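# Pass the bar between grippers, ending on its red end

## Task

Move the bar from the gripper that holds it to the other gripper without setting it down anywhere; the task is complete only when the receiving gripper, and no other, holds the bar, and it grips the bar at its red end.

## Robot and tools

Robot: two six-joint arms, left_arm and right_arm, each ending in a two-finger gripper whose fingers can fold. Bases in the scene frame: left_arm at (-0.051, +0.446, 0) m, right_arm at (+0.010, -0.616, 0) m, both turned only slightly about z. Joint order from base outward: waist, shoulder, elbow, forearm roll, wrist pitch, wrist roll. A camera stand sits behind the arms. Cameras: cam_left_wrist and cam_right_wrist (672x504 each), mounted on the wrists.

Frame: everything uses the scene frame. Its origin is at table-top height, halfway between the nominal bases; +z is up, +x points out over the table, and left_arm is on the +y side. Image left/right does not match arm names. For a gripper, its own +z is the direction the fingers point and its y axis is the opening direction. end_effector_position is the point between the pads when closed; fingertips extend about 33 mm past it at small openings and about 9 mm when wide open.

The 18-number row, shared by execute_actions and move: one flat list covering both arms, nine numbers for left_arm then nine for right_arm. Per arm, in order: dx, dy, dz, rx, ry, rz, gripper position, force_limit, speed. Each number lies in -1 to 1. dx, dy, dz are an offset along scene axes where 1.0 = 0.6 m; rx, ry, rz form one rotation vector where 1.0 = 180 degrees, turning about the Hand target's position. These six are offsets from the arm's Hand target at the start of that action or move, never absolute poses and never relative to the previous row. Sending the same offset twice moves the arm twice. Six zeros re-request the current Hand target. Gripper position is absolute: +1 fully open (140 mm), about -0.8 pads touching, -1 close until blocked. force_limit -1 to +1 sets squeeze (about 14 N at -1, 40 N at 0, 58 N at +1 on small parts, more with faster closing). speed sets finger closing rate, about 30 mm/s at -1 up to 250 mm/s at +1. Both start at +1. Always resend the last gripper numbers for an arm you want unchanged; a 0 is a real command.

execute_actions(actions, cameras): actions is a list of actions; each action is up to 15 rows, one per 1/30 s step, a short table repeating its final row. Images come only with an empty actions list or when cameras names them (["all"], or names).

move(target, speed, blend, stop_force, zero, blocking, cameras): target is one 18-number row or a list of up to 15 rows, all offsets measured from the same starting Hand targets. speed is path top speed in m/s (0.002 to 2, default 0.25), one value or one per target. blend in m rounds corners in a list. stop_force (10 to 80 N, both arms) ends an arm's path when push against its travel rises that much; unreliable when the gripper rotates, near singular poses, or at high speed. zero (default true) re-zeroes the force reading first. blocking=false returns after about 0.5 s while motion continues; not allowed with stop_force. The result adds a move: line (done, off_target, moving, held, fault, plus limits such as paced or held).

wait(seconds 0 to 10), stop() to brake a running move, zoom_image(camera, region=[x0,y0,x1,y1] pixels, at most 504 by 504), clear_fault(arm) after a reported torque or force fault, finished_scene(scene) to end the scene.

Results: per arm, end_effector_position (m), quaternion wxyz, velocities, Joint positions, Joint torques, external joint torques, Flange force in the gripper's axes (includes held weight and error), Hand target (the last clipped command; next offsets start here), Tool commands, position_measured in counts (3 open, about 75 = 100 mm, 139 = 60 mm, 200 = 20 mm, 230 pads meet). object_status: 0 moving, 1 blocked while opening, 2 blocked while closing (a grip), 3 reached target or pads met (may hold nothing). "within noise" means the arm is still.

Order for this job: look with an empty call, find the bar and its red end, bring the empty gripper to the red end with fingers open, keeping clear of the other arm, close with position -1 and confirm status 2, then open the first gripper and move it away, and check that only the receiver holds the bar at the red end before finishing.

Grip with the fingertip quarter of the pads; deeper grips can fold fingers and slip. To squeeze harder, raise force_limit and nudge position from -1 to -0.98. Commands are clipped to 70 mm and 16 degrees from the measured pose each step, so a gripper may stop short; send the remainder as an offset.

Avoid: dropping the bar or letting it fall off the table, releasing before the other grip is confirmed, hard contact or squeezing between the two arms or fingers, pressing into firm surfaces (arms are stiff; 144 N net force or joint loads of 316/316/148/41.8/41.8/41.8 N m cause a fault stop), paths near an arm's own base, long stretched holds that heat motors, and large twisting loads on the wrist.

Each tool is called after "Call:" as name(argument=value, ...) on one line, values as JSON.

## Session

Call:
execute_actions(actions=[])

Scene clock: 0.00 s.
left_arm: end_effector_position=(+0.4612, +0.0020, +0.2417) position_measured=187 object_status=3 end_effector_quat_wxyz=(+0.055, +0.696, -0.715, +0.042) | right_arm: end_effector_position=(+0.6600, -0.6020, +0.3220) position_measured=3 object_status=3 end_effector_quat_wxyz=(+0.000, +1.000, +0.011, +0.000)
Joint positions: left_arm=[-0.719 0.206 1.708 -0.129 1.156 2.508] | right_arm=[-0.053 0.164 1.605 0 1.373 1.518]
Joint velocities: within noise
Joint torques (N m): no reading
External joint torques (N m): no reading
Flange force (N): no reading
Hand target: left_arm +0.4612, +0.0020, +0.2417; +0.055, +0.696, -0.715, +0.042 | right_arm +0.6600, -0.6020, +0.3220; +0.000, +1.000, +0.011, +0.000
Tool commands: left_gripper/position=-0.458824 left_gripper/force_limit=+1.0 left_gripper/speed=+1.0 right_gripper/position=+1.0 right_gripper/force_limit=+1.0 right_gripper/speed=+1.0
camera_calibration:
cam_left_wrist: T_world_to_cam=[[-0.999461, 0.021428, 0.0248648, 0.460391], [0.0261647, 0.977497, 0.209322, -0.0641584], [-0.0198199, 0.20986, -0.977531, 0.386941], [0, 0, 0, 1]] pos_world=[0.469491, -0.0283539, 0.380229]

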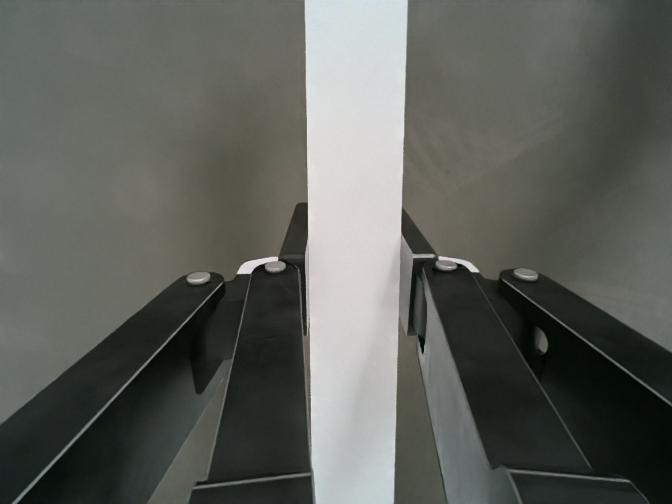

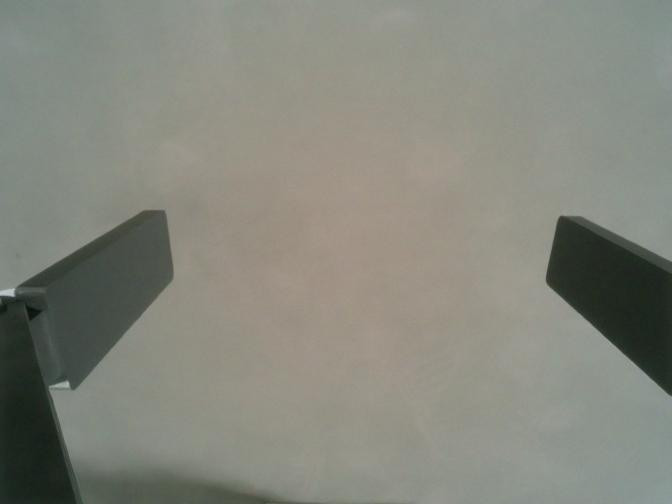

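Call:
move(target=[0,0,0,0,0,0,-0.458824,1,1,-0.1,0.1,0.217,0.361,0,0,1,1,1], speed=0.3, cameras=["all"])

Call:
zoom_image(camera="cam_right_wrist", region=[200, 100, 560, 360])

Scene clock: 15.50 s.
left_arm: end_effector_position=(+0.4612, +0.0020, +0.2417) position_measured=187 object_status=3 end_effector_quat_wxyz=(+0.055, +0.696, -0.715, +0.042) | right_arm: end_effector_position=(+0.6000, -0.5419, +0.4522) position_measured=3 object_status=3 end_effector_quat_wxyz=(-0.537, +0.843, +0.009, +0.006)
Joint positions: left_arm=[-0.719 0.206 1.708 -0.129 1.156 2.508] | right_arm=[-0.444 0.16 1.722 1.012 1.796 1.077]
Joint torques (N m): left_arm=[0.98 -60.14 -41.79 3.42 -0.56 0.14] | right_arm=[-0.68 -57.49 -41.08 4.01 1.31 -0.79]
External joint torques (N m): left_arm=[-0.94 -0.98 2.09 0.28 0.34 -0.14] | right_arm=[0.7 -0.39 0.12 0.4 -0.19 0.75]
Flange force (N): left_arm=[-2.1 5.3 1.2] | right_arm=[0.4 -2.0 1.6]
Hand target: left_arm +0.4612, +0.0020, +0.2417; +0.055, +0.696, -0.715, +0.042 | right_arm +0.6000, -0.5420, +0.4522; -0.537, +0.843, +0.009, +0.006
Off the commanded pose: left_arm 0.000 m, 0 deg | right_arm 0.000 m, 0 deg.
move: done
camera_calibration:
cam_left_wrist: T_world_to_cam=[[-0.999461, 0.021428, 0.0248648, 0.460391], [0.0261647, 0.977497, 0.209322, -0.0641584], [-0.0198199, 0.20986, -0.977531, 0.386941], [0, 0, 0, 1]] pos_world=[0.469491, -0.0283539, 0.380229]
cam_right_wrist: T_world_to_cam=[[0.0326643, -0.425219, -0.904501, 0.167986], [-0.932057, -0.339686, 0.126032, 0.319589], [-0.360837, 0.838929, -0.407424, 0.994729], [0, 0, 0, 1]] pos_world=[0.651322, -0.654517, 0.516942]

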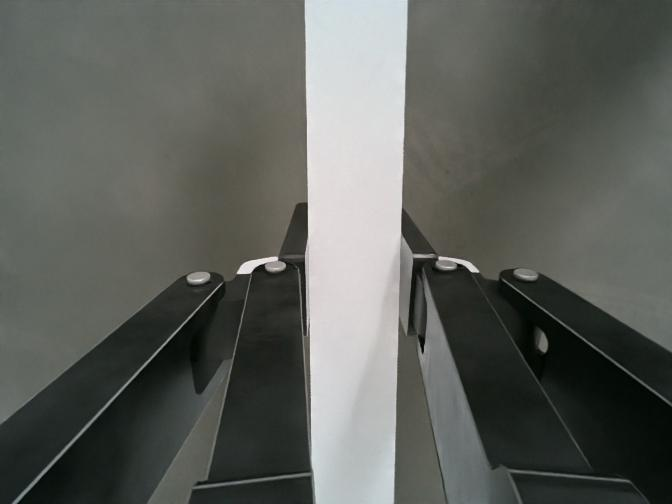

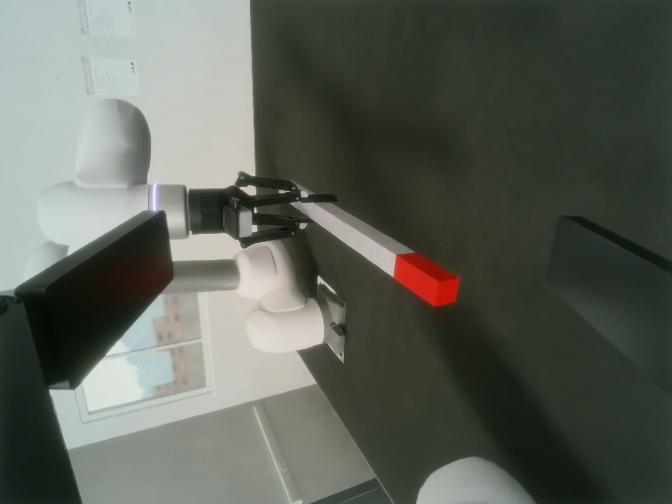

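Scaled by 1.400.

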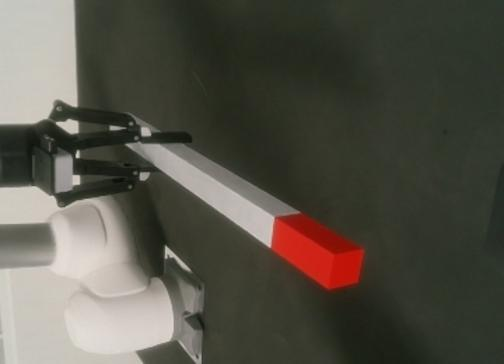

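Call:
move(target=[0.0147,0.0967,0.2638,-0.5143,0.0104,0.0042,-0.458824,1,1,0,0,0,0,0,0,1,1,1], speed=0.15, cameras=["all"])

Call:
zoom_image(camera="cam_right_wrist", region=[0, 120, 320, 300])

Scene clock: 50.37 s.
left_arm: end_effector_position=(+0.4701, +0.0601, +0.4000) position_measured=187 object_status=3 end_effector_quat_wxyz=(+0.551, +0.446, -0.458, +0.536) | right_arm: end_effector_position=(+0.6000, -0.5420, +0.4522) position_measured=3 object_status=3 end_effector_quat_wxyz=(-0.537, +0.843, +0.009, +0.006)
Joint positions: left_arm=[-0.188 0.254 2.149 -1.803 1.608 3.983] | right_arm=[-0.444 0.16 1.723 1.012 1.796 1.077]
Joint torques (N m): left_arm=[1.44 -50.41 -27.51 -3.35 2.63 0.2] | right_arm=[-1.06 -57.99 -41.32 3.98 1.29 -0.73]
External joint torques (N m): left_arm=[-1.36 -1.47 1.9 0.87 -0.59 -0.2] | right_arm=[0.96 0.27 0.43 0.44 -0.17 0.69]
Flange force (N): left_arm=[1.2 5.5 1.8] | right_arm=[0.9 -1.3 2.1]
Hand target: left_arm +0.4701, +0.0601, +0.4000; +0.551, +0.446, -0.458, +0.536 | right_arm +0.6000, -0.5420, +0.4522; -0.537, +0.843, +0.009, +0.006
Off the commanded pose: left_arm 0.000 m, 0 deg | right_arm 0.000 m, 0 deg.
move: done
camera_calibration:
cam_left_wrist: T_world_to_cam=[[-0.999302, 0.0368325, 0.00617875, 0.470481], [-0.0000181211, 0.164963, -0.9863, 0.385089], [-0.0373472, -0.985612, -0.164847, 0.284656], [0, 0, 0, 1]] pos_world=[0.48079, 0.199706, 0.423831]
cam_right_wrist: T_world_to_cam=[[0.0326643, -0.425219, -0.904501, 0.167986], [-0.932057, -0.339686, 0.126032, 0.319589], [-0.360837, 0.838929, -0.407424, 0.994729], [0, 0, 0, 1]] pos_world=[0.651322, -0.654517, 0.516942]

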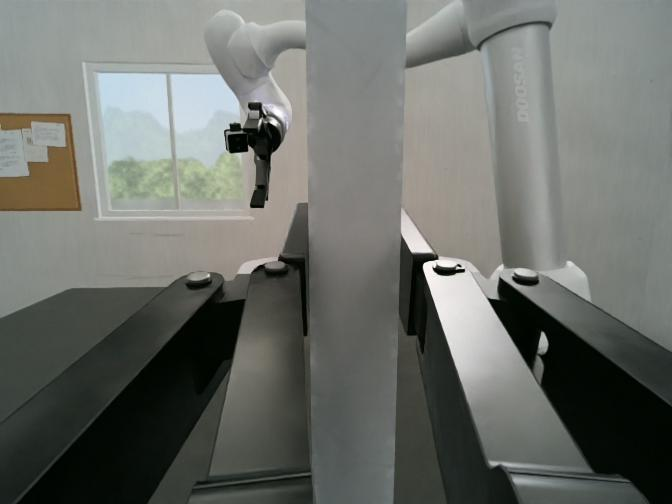

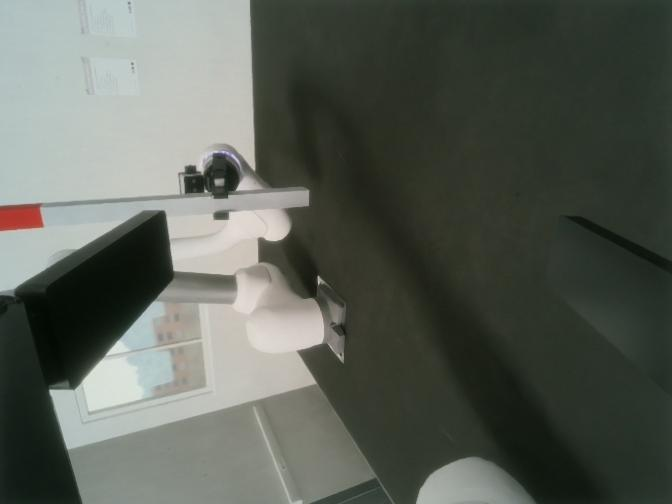

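Scaled by 1.575.

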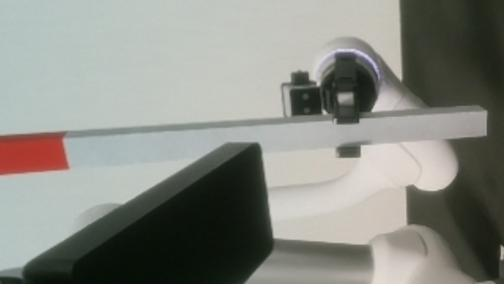

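Call:
move(target=[0,0,0,0,0,0,-0.458824,1,1,-0.2275,0.6033,0.4213,0.1027,-0.4859,0.1004,1,1,1], speed=0.25, cameras=["all"])

Call:
zoom_image(camera="cam_right_wrist", region=[280, 90, 420, 240])

Call:
zoom_image(camera="cam_right_wrist", region=[270, 354, 430, 504])

Scene clock: 74.73 s.
left_arm: end_effector_position=(+0.4701, +0.0601, +0.4000) position_measured=187 object_status=3 end_effector_quat_wxyz=(+0.551, +0.446, -0.458, +0.536) | right_arm: end_effector_position=(+0.4635, -0.1800, +0.7050) position_measured=3 object_status=3 end_effector_quat_wxyz=(+0.492, -0.507, -0.493, -0.507)
Joint positions: left_arm=[-0.188 0.254 2.149 -1.803 1.608 3.983] | right_arm=[0.132 -0.164 1.841 1.59 1.388 -0.109]
Joint torques (N m): left_arm=[0.94 -50.02 -27.58 -3.35 2.64 0.2] | right_arm=[-0.64 -26.56 -44.1 2.21 0.59 -0.76]
External joint torques (N m): left_arm=[-0.99 -1.46 2.08 0.87 -0.62 -0.2] | right_arm=[0.63 0.34 0.55 0.41 -0.3 0.76]
Flange force (N): left_arm=[1.2 5.7 1.1] | right_arm=[0.3 -0.8 2.0]
Hand target: left_arm +0.4701, +0.0601, +0.4000; +0.551, +0.446, -0.458, +0.536 | right_arm +0.4635, -0.1800, +0.7050; +0.492, -0.507, -0.493, -0.507
Off the commanded pose: left_arm 0.000 m, 0 deg | right_arm 0.000 m, 0 deg.
move: done
camera_calibration:
cam_left_wrist: T_world_to_cam=[[-0.999302, 0.0368331, 0.00617954, 0.47048], [-0.0000224803, 0.164866, -0.986316, 0.385118], [-0.0373479, -0.985628, -0.16475, 0.284618], [0, 0, 0, 1]] pos_world=[0.48079, 0.199705, 0.423831]
cam_right_wrist: T_world_to_cam=[[0.999433, -0.0316092, 0.0116119, -0.468062], [-0.000599324, -0.361469, -0.932384, 0.593952], [0.0336692, 0.931848, -0.361283, 0.546104], [0, 0, 0, 1]] pos_world=[0.449766, -0.308986, 0.756524]

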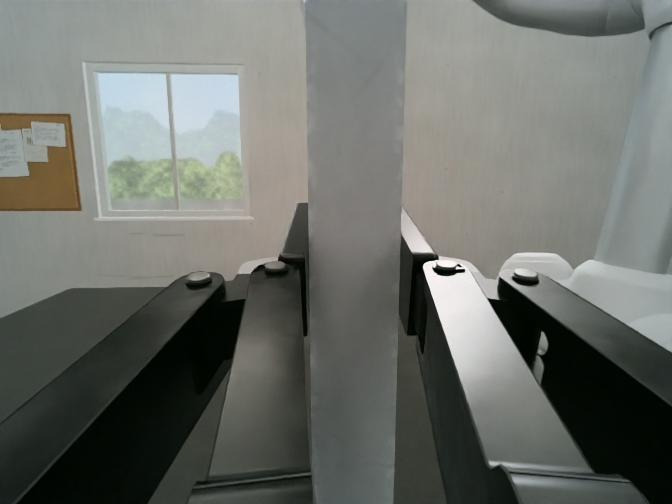

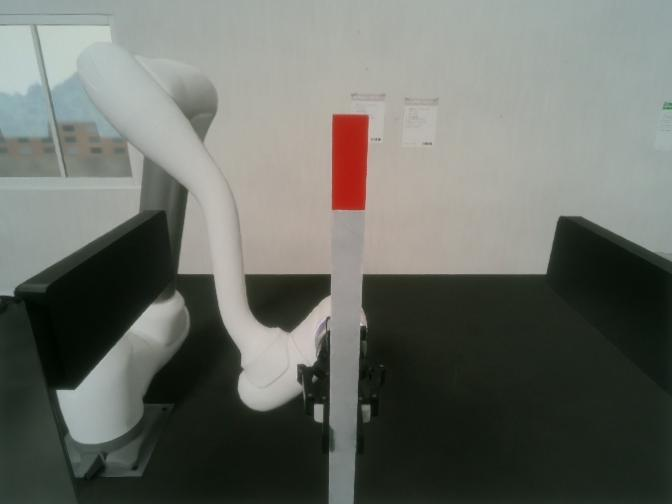

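Scaled by 3.360.

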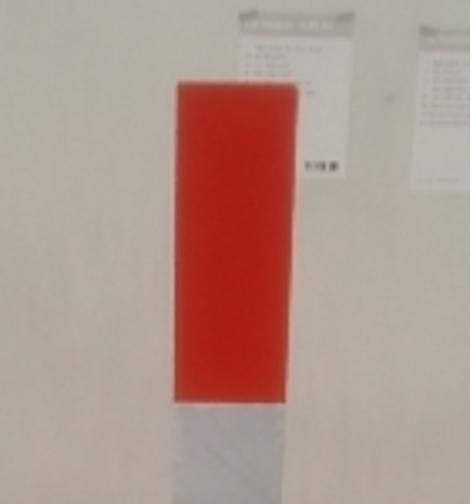

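Scaled by 3.150.

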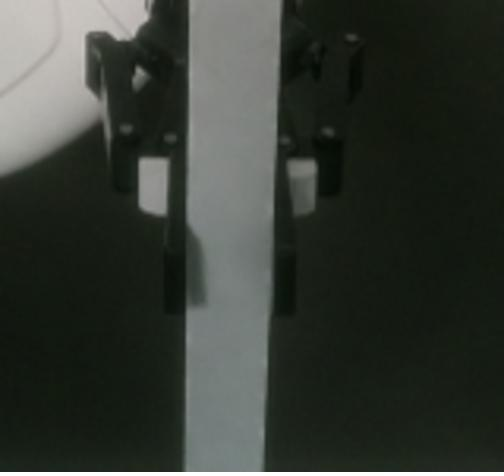

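Call:
move(target=[0,0,0,0,0,0,-0.458824,1,1,0.0108,0.2582,0,0,0,0,-0.2,0,0], speed=0.15, cameras=["all"])

Call:
zoom_image(camera="cam_right_wrist", region=[220, 80, 500, 340])

Scene clock: 101.93 s.
left_arm: end_effector_position=(+0.4701, +0.0601, +0.4000) position_measured=187 object_status=3 end_effector_quat_wxyz=(+0.551, +0.446, -0.458, +0.536) | right_arm: end_effector_position=(+0.4700, -0.0251, +0.7050) position_measured=154 object_status=3 end_effector_quat_wxyz=(+0.492, -0.507, -0.493, -0.507)
Joint positions: left_arm=[-0.188 0.254 2.149 -1.803 1.608 3.983] | right_arm=[0.433 -0.059 1.749 1.633 1.09 -0.135]
Joint torques (N m): left_arm=[0.92 -50.78 -27.51 -3.25 2.54 0.28] | right_arm=[-0.94 -38.11 -44.67 1.84 0.69 -0.76]
External joint torques (N m): left_arm=[-0.94 -0.89 1.9 0.77 -0.51 -0.28] | right_arm=[0.97 -0.07 0.29 0.37 -0.31 0.76]
Flange force (N): left_arm=[0.6 4.6 1.0] | right_arm=[0.8 -1.7 1.9]
Hand target: left_arm +0.4701, +0.0601, +0.4000; +0.551, +0.446, -0.458, +0.536 | right_arm +0.4700, -0.0251, +0.7050; +0.492, -0.507, -0.493, -0.507
Off the commanded pose: left_arm 0.000 m, 0 deg | right_arm 0.000 m, 0 deg.
move: done
camera_calibration:
cam_left_wrist: T_world_to_cam=[[-0.999302, 0.0368331, 0.00617954, 0.47048], [-0.0000224803, 0.164866, -0.986316, 0.385118], [-0.0373479, -0.985628, -0.16475, 0.284618], [0, 0, 0, 1]] pos_world=[0.48079, 0.199705, 0.423831]
cam_right_wrist: T_world_to_cam=[[0.999433, -0.0315738, 0.0117054, -0.469728], [-0.000499427, -0.361472, -0.932383, 0.649901], [0.03367, 0.931848, -0.361283, 0.401541], [0, 0, 0, 1]] pos_world=[0.456266, -0.154086, 0.756524]

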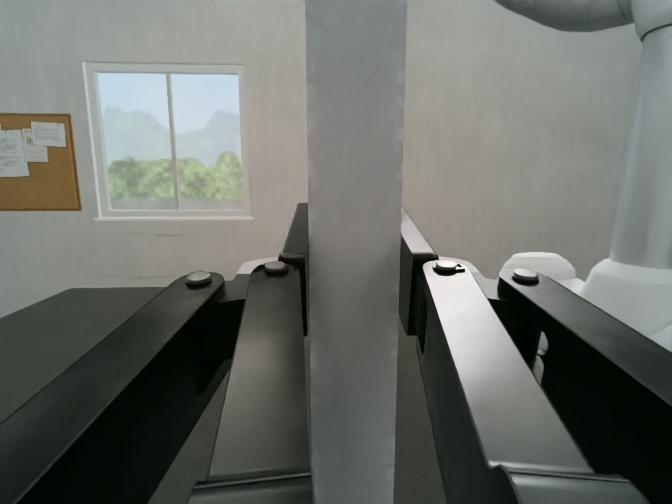

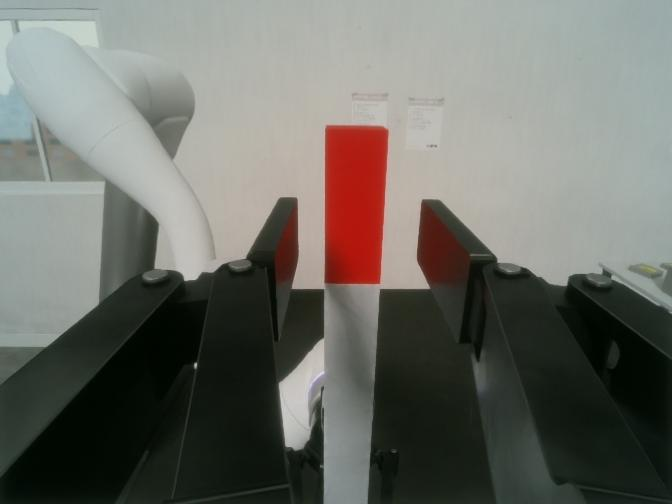

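Scaled by 1.800.

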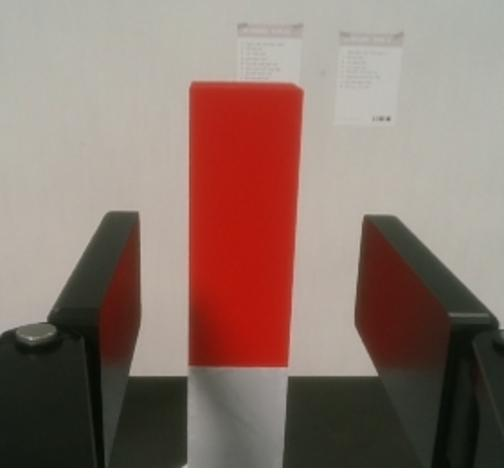

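Call:
move(target=[0,0,0,0,0,0,-0.458824,1,1,0.0025,0.0916,0,0,0,0,-0.2,0,0], speed=0.1, cameras=["all"])

Call:
zoom_image(camera="cam_right_wrist", region=[220, 100, 500, 360])

Scene clock: 119.70 s.
left_arm: end_effector_position=(+0.4701, +0.0601, +0.4000) position_measured=187 object_status=3 end_effector_quat_wxyz=(+0.551, +0.446, -0.458, +0.536) | right_arm: end_effector_position=(+0.4715, +0.0299, +0.7050) position_measured=154 object_status=3 end_effector_quat_wxyz=(+0.492, -0.507, -0.493, -0.507)
Joint positions: left_arm=[-0.188 0.254 2.149 -1.803 1.608 3.983] | right_arm=[0.522 -0.009 1.701 1.648 1.002 -0.145]
Joint torques (N m): left_arm=[1.08 -50.64 -27.45 -3.29 2.62 0.31] | right_arm=[-0.6 -44.32 -44.98 1.61 0.75 -0.66]
External joint torques (N m): left_arm=[-1.07 -0.59 1.96 0.82 -0.61 -0.31] | right_arm=[0.45 0.92 0.43 0.42 -0.35 0.66]
Flange force (N): left_arm=[0.2 4.4 1.2] | right_arm=[0.1 -0.2 1.7]
Hand target: left_arm +0.4701, +0.0601, +0.4000; +0.551, +0.446, -0.458, +0.536 | right_arm +0.4715, +0.0299, +0.7050; +0.492, -0.507, -0.493, -0.507
Off the commanded pose: left_arm 0.000 m, 0 deg | right_arm 0.000 m, 0 deg.
move: done
camera_calibration:
cam_left_wrist: T_world_to_cam=[[-0.999302, 0.0368331, 0.00617954, 0.47048], [-0.0000224803, 0.164866, -0.986316, 0.385118], [-0.0373479, -0.985628, -0.16475, 0.284618], [0, 0, 0, 1]] pos_world=[0.48079, 0.199705, 0.423831]
cam_right_wrist: T_world_to_cam=[[0.999433, -0.0315738, 0.0117054, -0.46949], [-0.000499427, -0.361472, -0.932383, 0.669782], [0.03367, 0.931848, -0.361283, 0.350239], [0, 0, 0, 1]] pos_world=[0.457766, -0.0990859, 0.756524]

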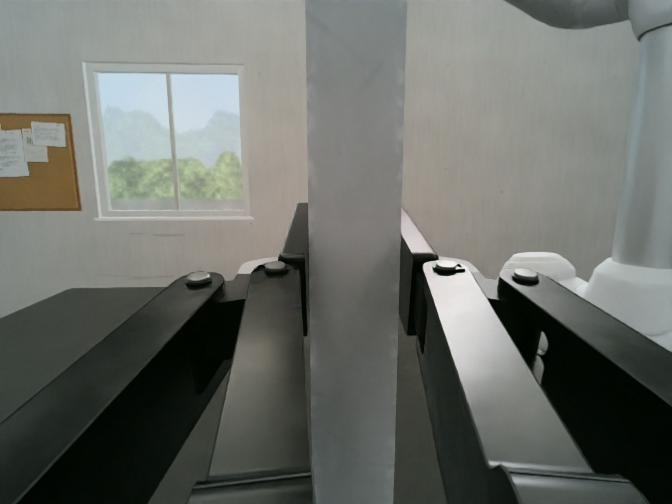

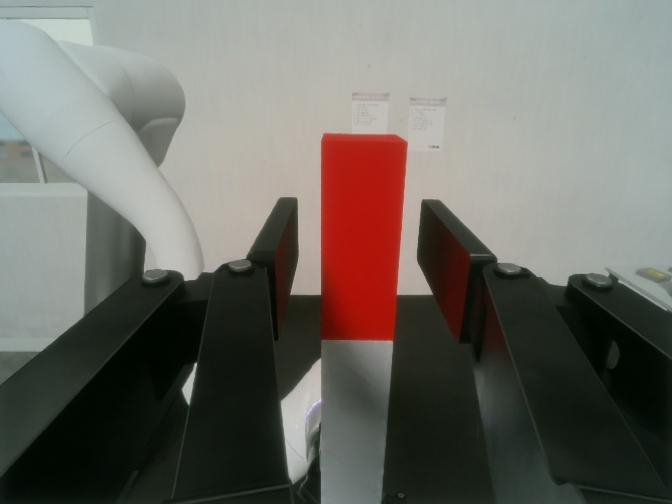

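Scaled by 1.800.

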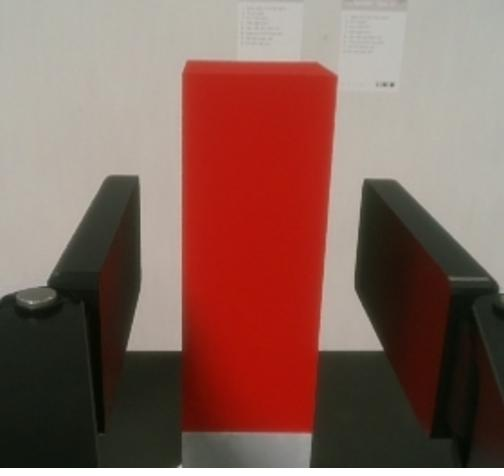

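Call:
execute_actions(actions=[[[0,0,0,0,0,0,-0.458824,1,1,0,0,0,0,0,0,-1,0,-1]],[[0,0,0,0,0,0,-0.458824,1,1,0,0,0,0,0,0,-1,0,-1]]])

Call:
wait(seconds=1.5, cameras=["all"])

Scene clock: 127.07 s.
left_arm: end_effector_position=(+0.4701, +0.0601, +0.4000) position_measured=187 object_status=3 end_effector_quat_wxyz=(+0.551, +0.446, -0.458, +0.536) | right_arm: end_effector_position=(+0.4715, +0.0299, +0.7050) position_measured=187 object_status=0 end_effector_quat_wxyz=(+0.492, -0.507, -0.493, -0.507)
Joint positions: left_arm=[-0.188 0.254 2.149 -1.803 1.608 3.983] | right_arm=[0.522 -0.009 1.701 1.648 1.002 -0.145]
Joint torques (N m): left_arm=[0.94 -50.96 -27.62 -3.15 2.65 0.21] | right_arm=[-0.93 -43.2 -44.74 1.63 0.68 -0.6]
External joint torques (N m): left_arm=[-0.87 -0.97 1.99 0.66 -0.61 -0.21] | right_arm=[0.98 -0.44 0.16 0.39 -0.27 0.6]
External joint torques at the end of the 1st action: left_arm=[-0.84 -1.25 1.94 0.78 -0.64 -0.24] | right_arm=[1.41 0.07 0.49 0.39 -0.36 0.71]
Flange force (N): left_arm=[0.6 4.9 1.1] | right_arm=[0.7 -2.0 1.3]
Flange force at the end of the 1st action (N): left_arm=[1.1 5.2 1.0] | right_arm=[0.3 -2.3 2.3]
Hand target: left_arm +0.4701, +0.0601, +0.4000; +0.551, +0.446, -0.458, +0.536 | right_arm +0.4715, +0.0299, +0.7050; +0.492, -0.507, -0.493, -0.507
Off the commanded pose: left_arm 0.000 m, 0 deg | right_arm 0.000 m, 0 deg.

Scene clock: 128.57 s.
left_arm: end_effector_position=(+0.4701, +0.0601, +0.4000) position_measured=187 object_status=3 end_effector_quat_wxyz=(+0.551, +0.446, -0.458, +0.536) | right_arm: end_effector_position=(+0.4715, +0.0299, +0.7050) position_measured=187 object_status=2 end_effector_quat_wxyz=(+0.492, -0.507, -0.493, -0.507)
Joint positions: left_arm=[-0.188 0.254 2.149 -1.803 1.608 3.983] | right_arm=[0.522 -0.009 1.701 1.648 1.002 -0.145]
Joint torques (N m): left_arm=[0.87 -50.22 -27.51 -3.19 2.63 0.23] | right_arm=[-0.69 -43.75 -44.52 1.48 0.56 -0.72]
External joint torques (N m): left_arm=[-0.85 -1.3 1.96 0.71 -0.6 -0.23] | right_arm=[0.76 0.11 -0.11 0.53 -0.15 0.72]
Flange force (N): left_arm=[1.1 5.3 1.1] | right_arm=[1.1 -0.7 1.6]
Hand target: left_arm +0.4701, +0.0601, +0.4000; +0.551, +0.446, -0.458, +0.536 | right_arm +0.4715, +0.0299, +0.7050; +0.492, -0.507, -0.493, -0.507
Tool commands: left_gripper/position=-0.458824 left_gripper/force_limit=+1.0 left_gripper/speed=+1.0 right_gripper/position=-1.0 right_gripper/force_limit=+0.0 right_gripper/speed=-1.0
Off the commanded pose: left_arm 0.000 m, 0 deg | right_arm 0.000 m, 0 deg.
wait: 1.50 s; at rest by 0.17 s
camera_calibration:
cam_left_wrist: T_world_to_cam=[[-0.999302, 0.0368331, 0.00617954, 0.47048], [-0.0000224803, 0.164866, -0.986316, 0.385118], [-0.0373479, -0.985628, -0.16475, 0.284618], [0, 0, 0, 1]] pos_world=[0.48079, 0.199705, 0.423831]
cam_right_wrist: T_world_to_cam=[[0.999433, -0.0315738, 0.0117054, -0.46949], [-0.000499427, -0.361472, -0.932383, 0.669782], [0.03367, 0.931848, -0.361283, 0.350239], [0, 0, 0, 1]] pos_world=[0.457766, -0.0990859, 0.756524]

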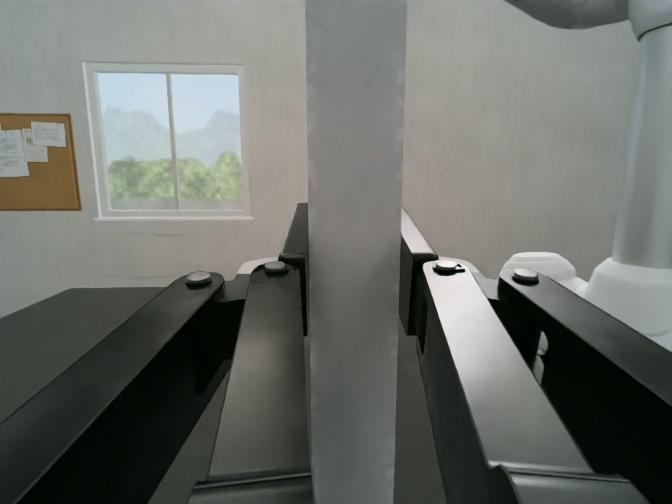

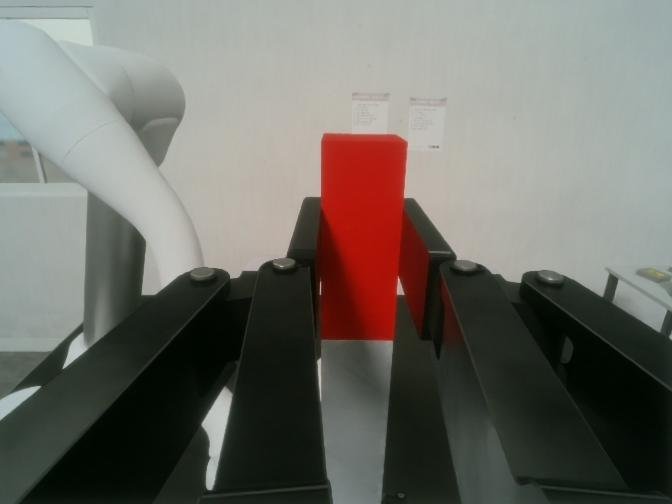

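Right grip is confirmed (object_status 2). Release the left gripper slowly.

Call:
execute_actions(actions=[[[0,0,0,0,0,0,0.1,1,-1,0,0,0,0,0,0,-1,0,-1]],[[0,0,0,0,0,0,0.1,1,-1,0,0,0,0,0,0,-1,0,-1]],[[0,0,0,0,0,0,0.1,1,-1,0,0,0,0,0,0,-1,0,-1]]], cameras=["all"])

Scene clock: 133.63 s.
left_arm: end_effector_position=(+0.4701, +0.0601, +0.4000) position_measured=117 object_status=0 end_effector_quat_wxyz=(+0.551, +0.446, -0.458, +0.536) | right_arm: end_effector_position=(+0.4715, +0.0299, +0.7050) position_measured=187 object_status=2 end_effector_quat_wxyz=(+0.492, -0.507, -0.493, -0.507)
Joint positions: left_arm=[-0.188 0.254 2.149 -1.803 1.608 3.983] | right_arm=[0.522 -0.009 1.701 1.648 1.002 -0.145]
Joint torques (N m): left_arm=[0.8 -48.28 -26.28 -2.71 1.96 0.22] | right_arm=[-0.78 -45.98 -47.42 2.53 0.81 -0.68]
External joint torques (N m): left_arm=[-0.86 -3.66 0.68 0.23 0.07 -0.22] | right_arm=[0.7 2.34 2.81 -0.5 -0.41 0.68]
External joint torques at the end of the 1st action: left_arm=[-1.04 -3.32 0.58 0.12 0.11 -0.18] | right_arm=[0.92 1.85 2.64 -0.56 -0.41 0.74]
External joint torques at the end of the 2nd action: left_arm=[-0.55 -2.69 0.38 0.1 0.18 -0.25] | right_arm=[0.83 2.5 2.92 -0.55 -0.42 0.77]
Flange force (N): left_arm=[5.0 6.0 1.6] | right_arm=[-2.9 -1.5 1.0]
Flange force at the end of the 1st action (N): left_arm=[4.4 5.5 2.0] | right_arm=[-2.3 -2.2 1.0]
Flange force at the end of the 2nd action (N): left_arm=[3.9 4.2 1.0] | right_arm=[-2.8 -1.6 1.3]
Hand target: left_arm +0.4701, +0.0601, +0.4000; +0.551, +0.446, -0.458, +0.536 | right_arm +0.4715, +0.0299, +0.7050; +0.492, -0.507, -0.493, -0.507
Off the commanded pose: left_arm 0.000 m, 0 deg | right_arm 0.000 m, 0 deg.
camera_calibration:
cam_left_wrist: T_world_to_cam=[[-0.999302, 0.0368331, 0.00617954, 0.47048], [-0.0000224803, 0.164866, -0.986316, 0.385118], [-0.0373479, -0.985628, -0.16475, 0.284618], [0, 0, 0, 1]] pos_world=[0.48079, 0.199705, 0.423831]
cam_right_wrist: T_world_to_cam=[[0.999433, -0.0315738, 0.0117054, -0.46949], [-0.000499427, -0.361472, -0.932383, 0.669782], [0.03367, 0.931848, -0.361283, 0.350239], [0, 0, 0, 1]] pos_world=[0.457766, -0.0990859, 0.756524]

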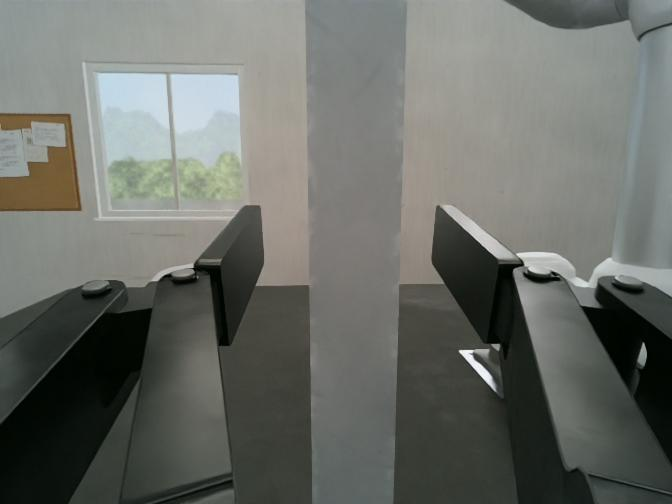

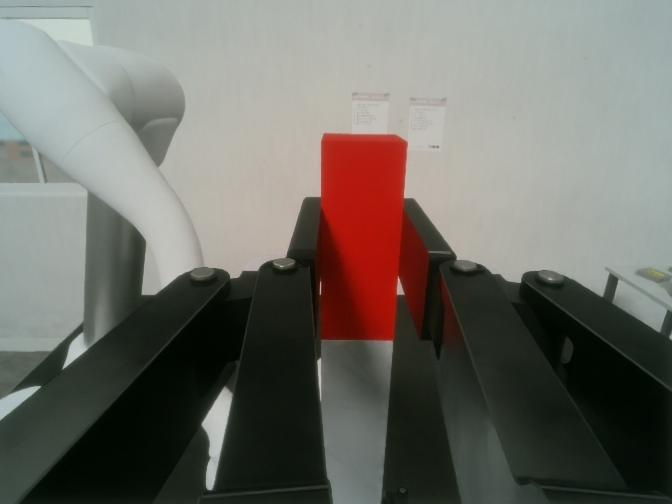

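Call:
move(target=[0.0054,0.1966,-0.0364,0,0,0,0.1,1,-1,0,0,0,0,0,0,-1,0,-1], speed=0.12, cameras=["all"])

Scene clock: 141.13 s.
left_arm: end_effector_position=(+0.4733, +0.1780, +0.3781) position_measured=117 object_status=3 end_effector_quat_wxyz=(+0.551, +0.446, -0.458, +0.536) | right_arm: end_effector_position=(+0.4715, +0.0299, +0.7050) position_measured=187 object_status=2 end_effector_quat_wxyz=(+0.492, -0.507, -0.493, -0.507)
Joint positions: left_arm=[0.033 0.29 2.156 -1.634 1.758 4.004] | right_arm=[0.522 -0.009 1.701 1.648 1.002 -0.145]
Joint torques (N m): left_arm=[1.25 -50.04 -24.13 -2.03 1.9 0.27] | right_arm=[-1.07 -45.79 -47.26 2.56 0.88 -0.69]
External joint torques (N m): left_arm=[-1.24 -3.01 0.71 0.13 0.16 -0.27] | right_arm=[1.04 2.31 2.71 -0.54 -0.48 0.69]
Flange force (N): left_arm=[4.0 4.7 3.4] | right_arm=[-2.6 -1.9 1.7]
Hand target: left_arm +0.4733, +0.1780, +0.3781; +0.551, +0.446, -0.458, +0.536 | right_arm +0.4715, +0.0299, +0.7050; +0.492, -0.507, -0.493, -0.507
Off the commanded pose: left_arm 0.000 m, 0 deg | right_arm 0.000 m, 0 deg.
move: done
camera_calibration:
cam_left_wrist: T_world_to_cam=[[-0.999302, 0.0368331, 0.00617954, 0.46957], [-0.0000224803, 0.164866, -0.986316, 0.344178], [-0.0373479, -0.985628, -0.16475, 0.397355], [0, 0, 0, 1]] pos_world=[0.48409, 0.317605, 0.402031]
cam_right_wrist: T_world_to_cam=[[0.999433, -0.0315738, 0.0117054, -0.46949], [-0.000499427, -0.361472, -0.932383, 0.669782], [0.03367, 0.931848, -0.361283, 0.350239], [0, 0, 0, 1]] pos_world=[0.457766, -0.0990859, 0.756524]

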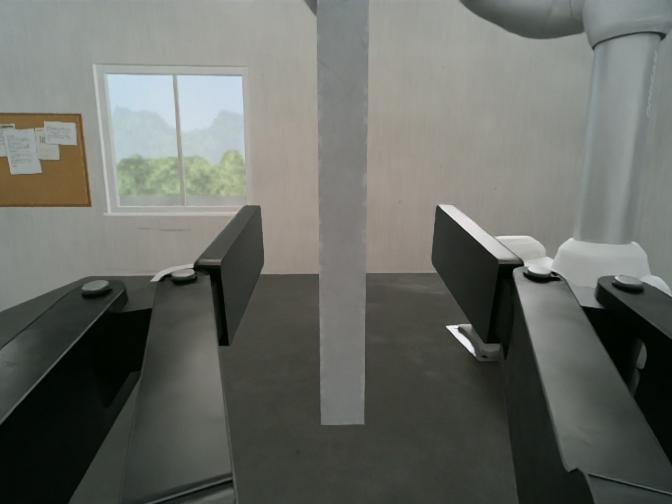

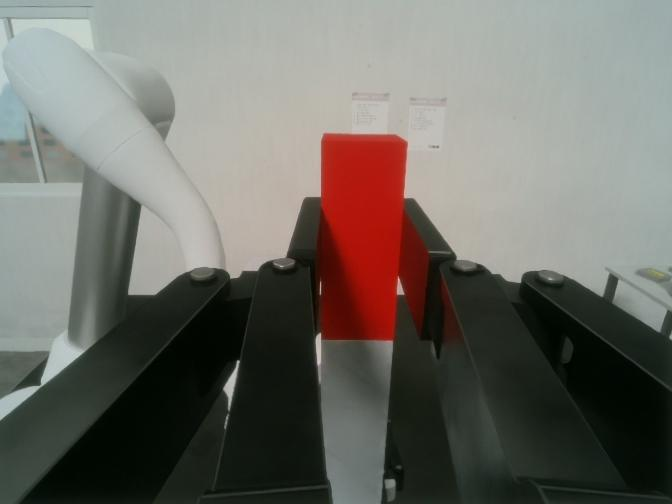

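Call:
finished_scene(scene=2)

The scene is finished: the task was done.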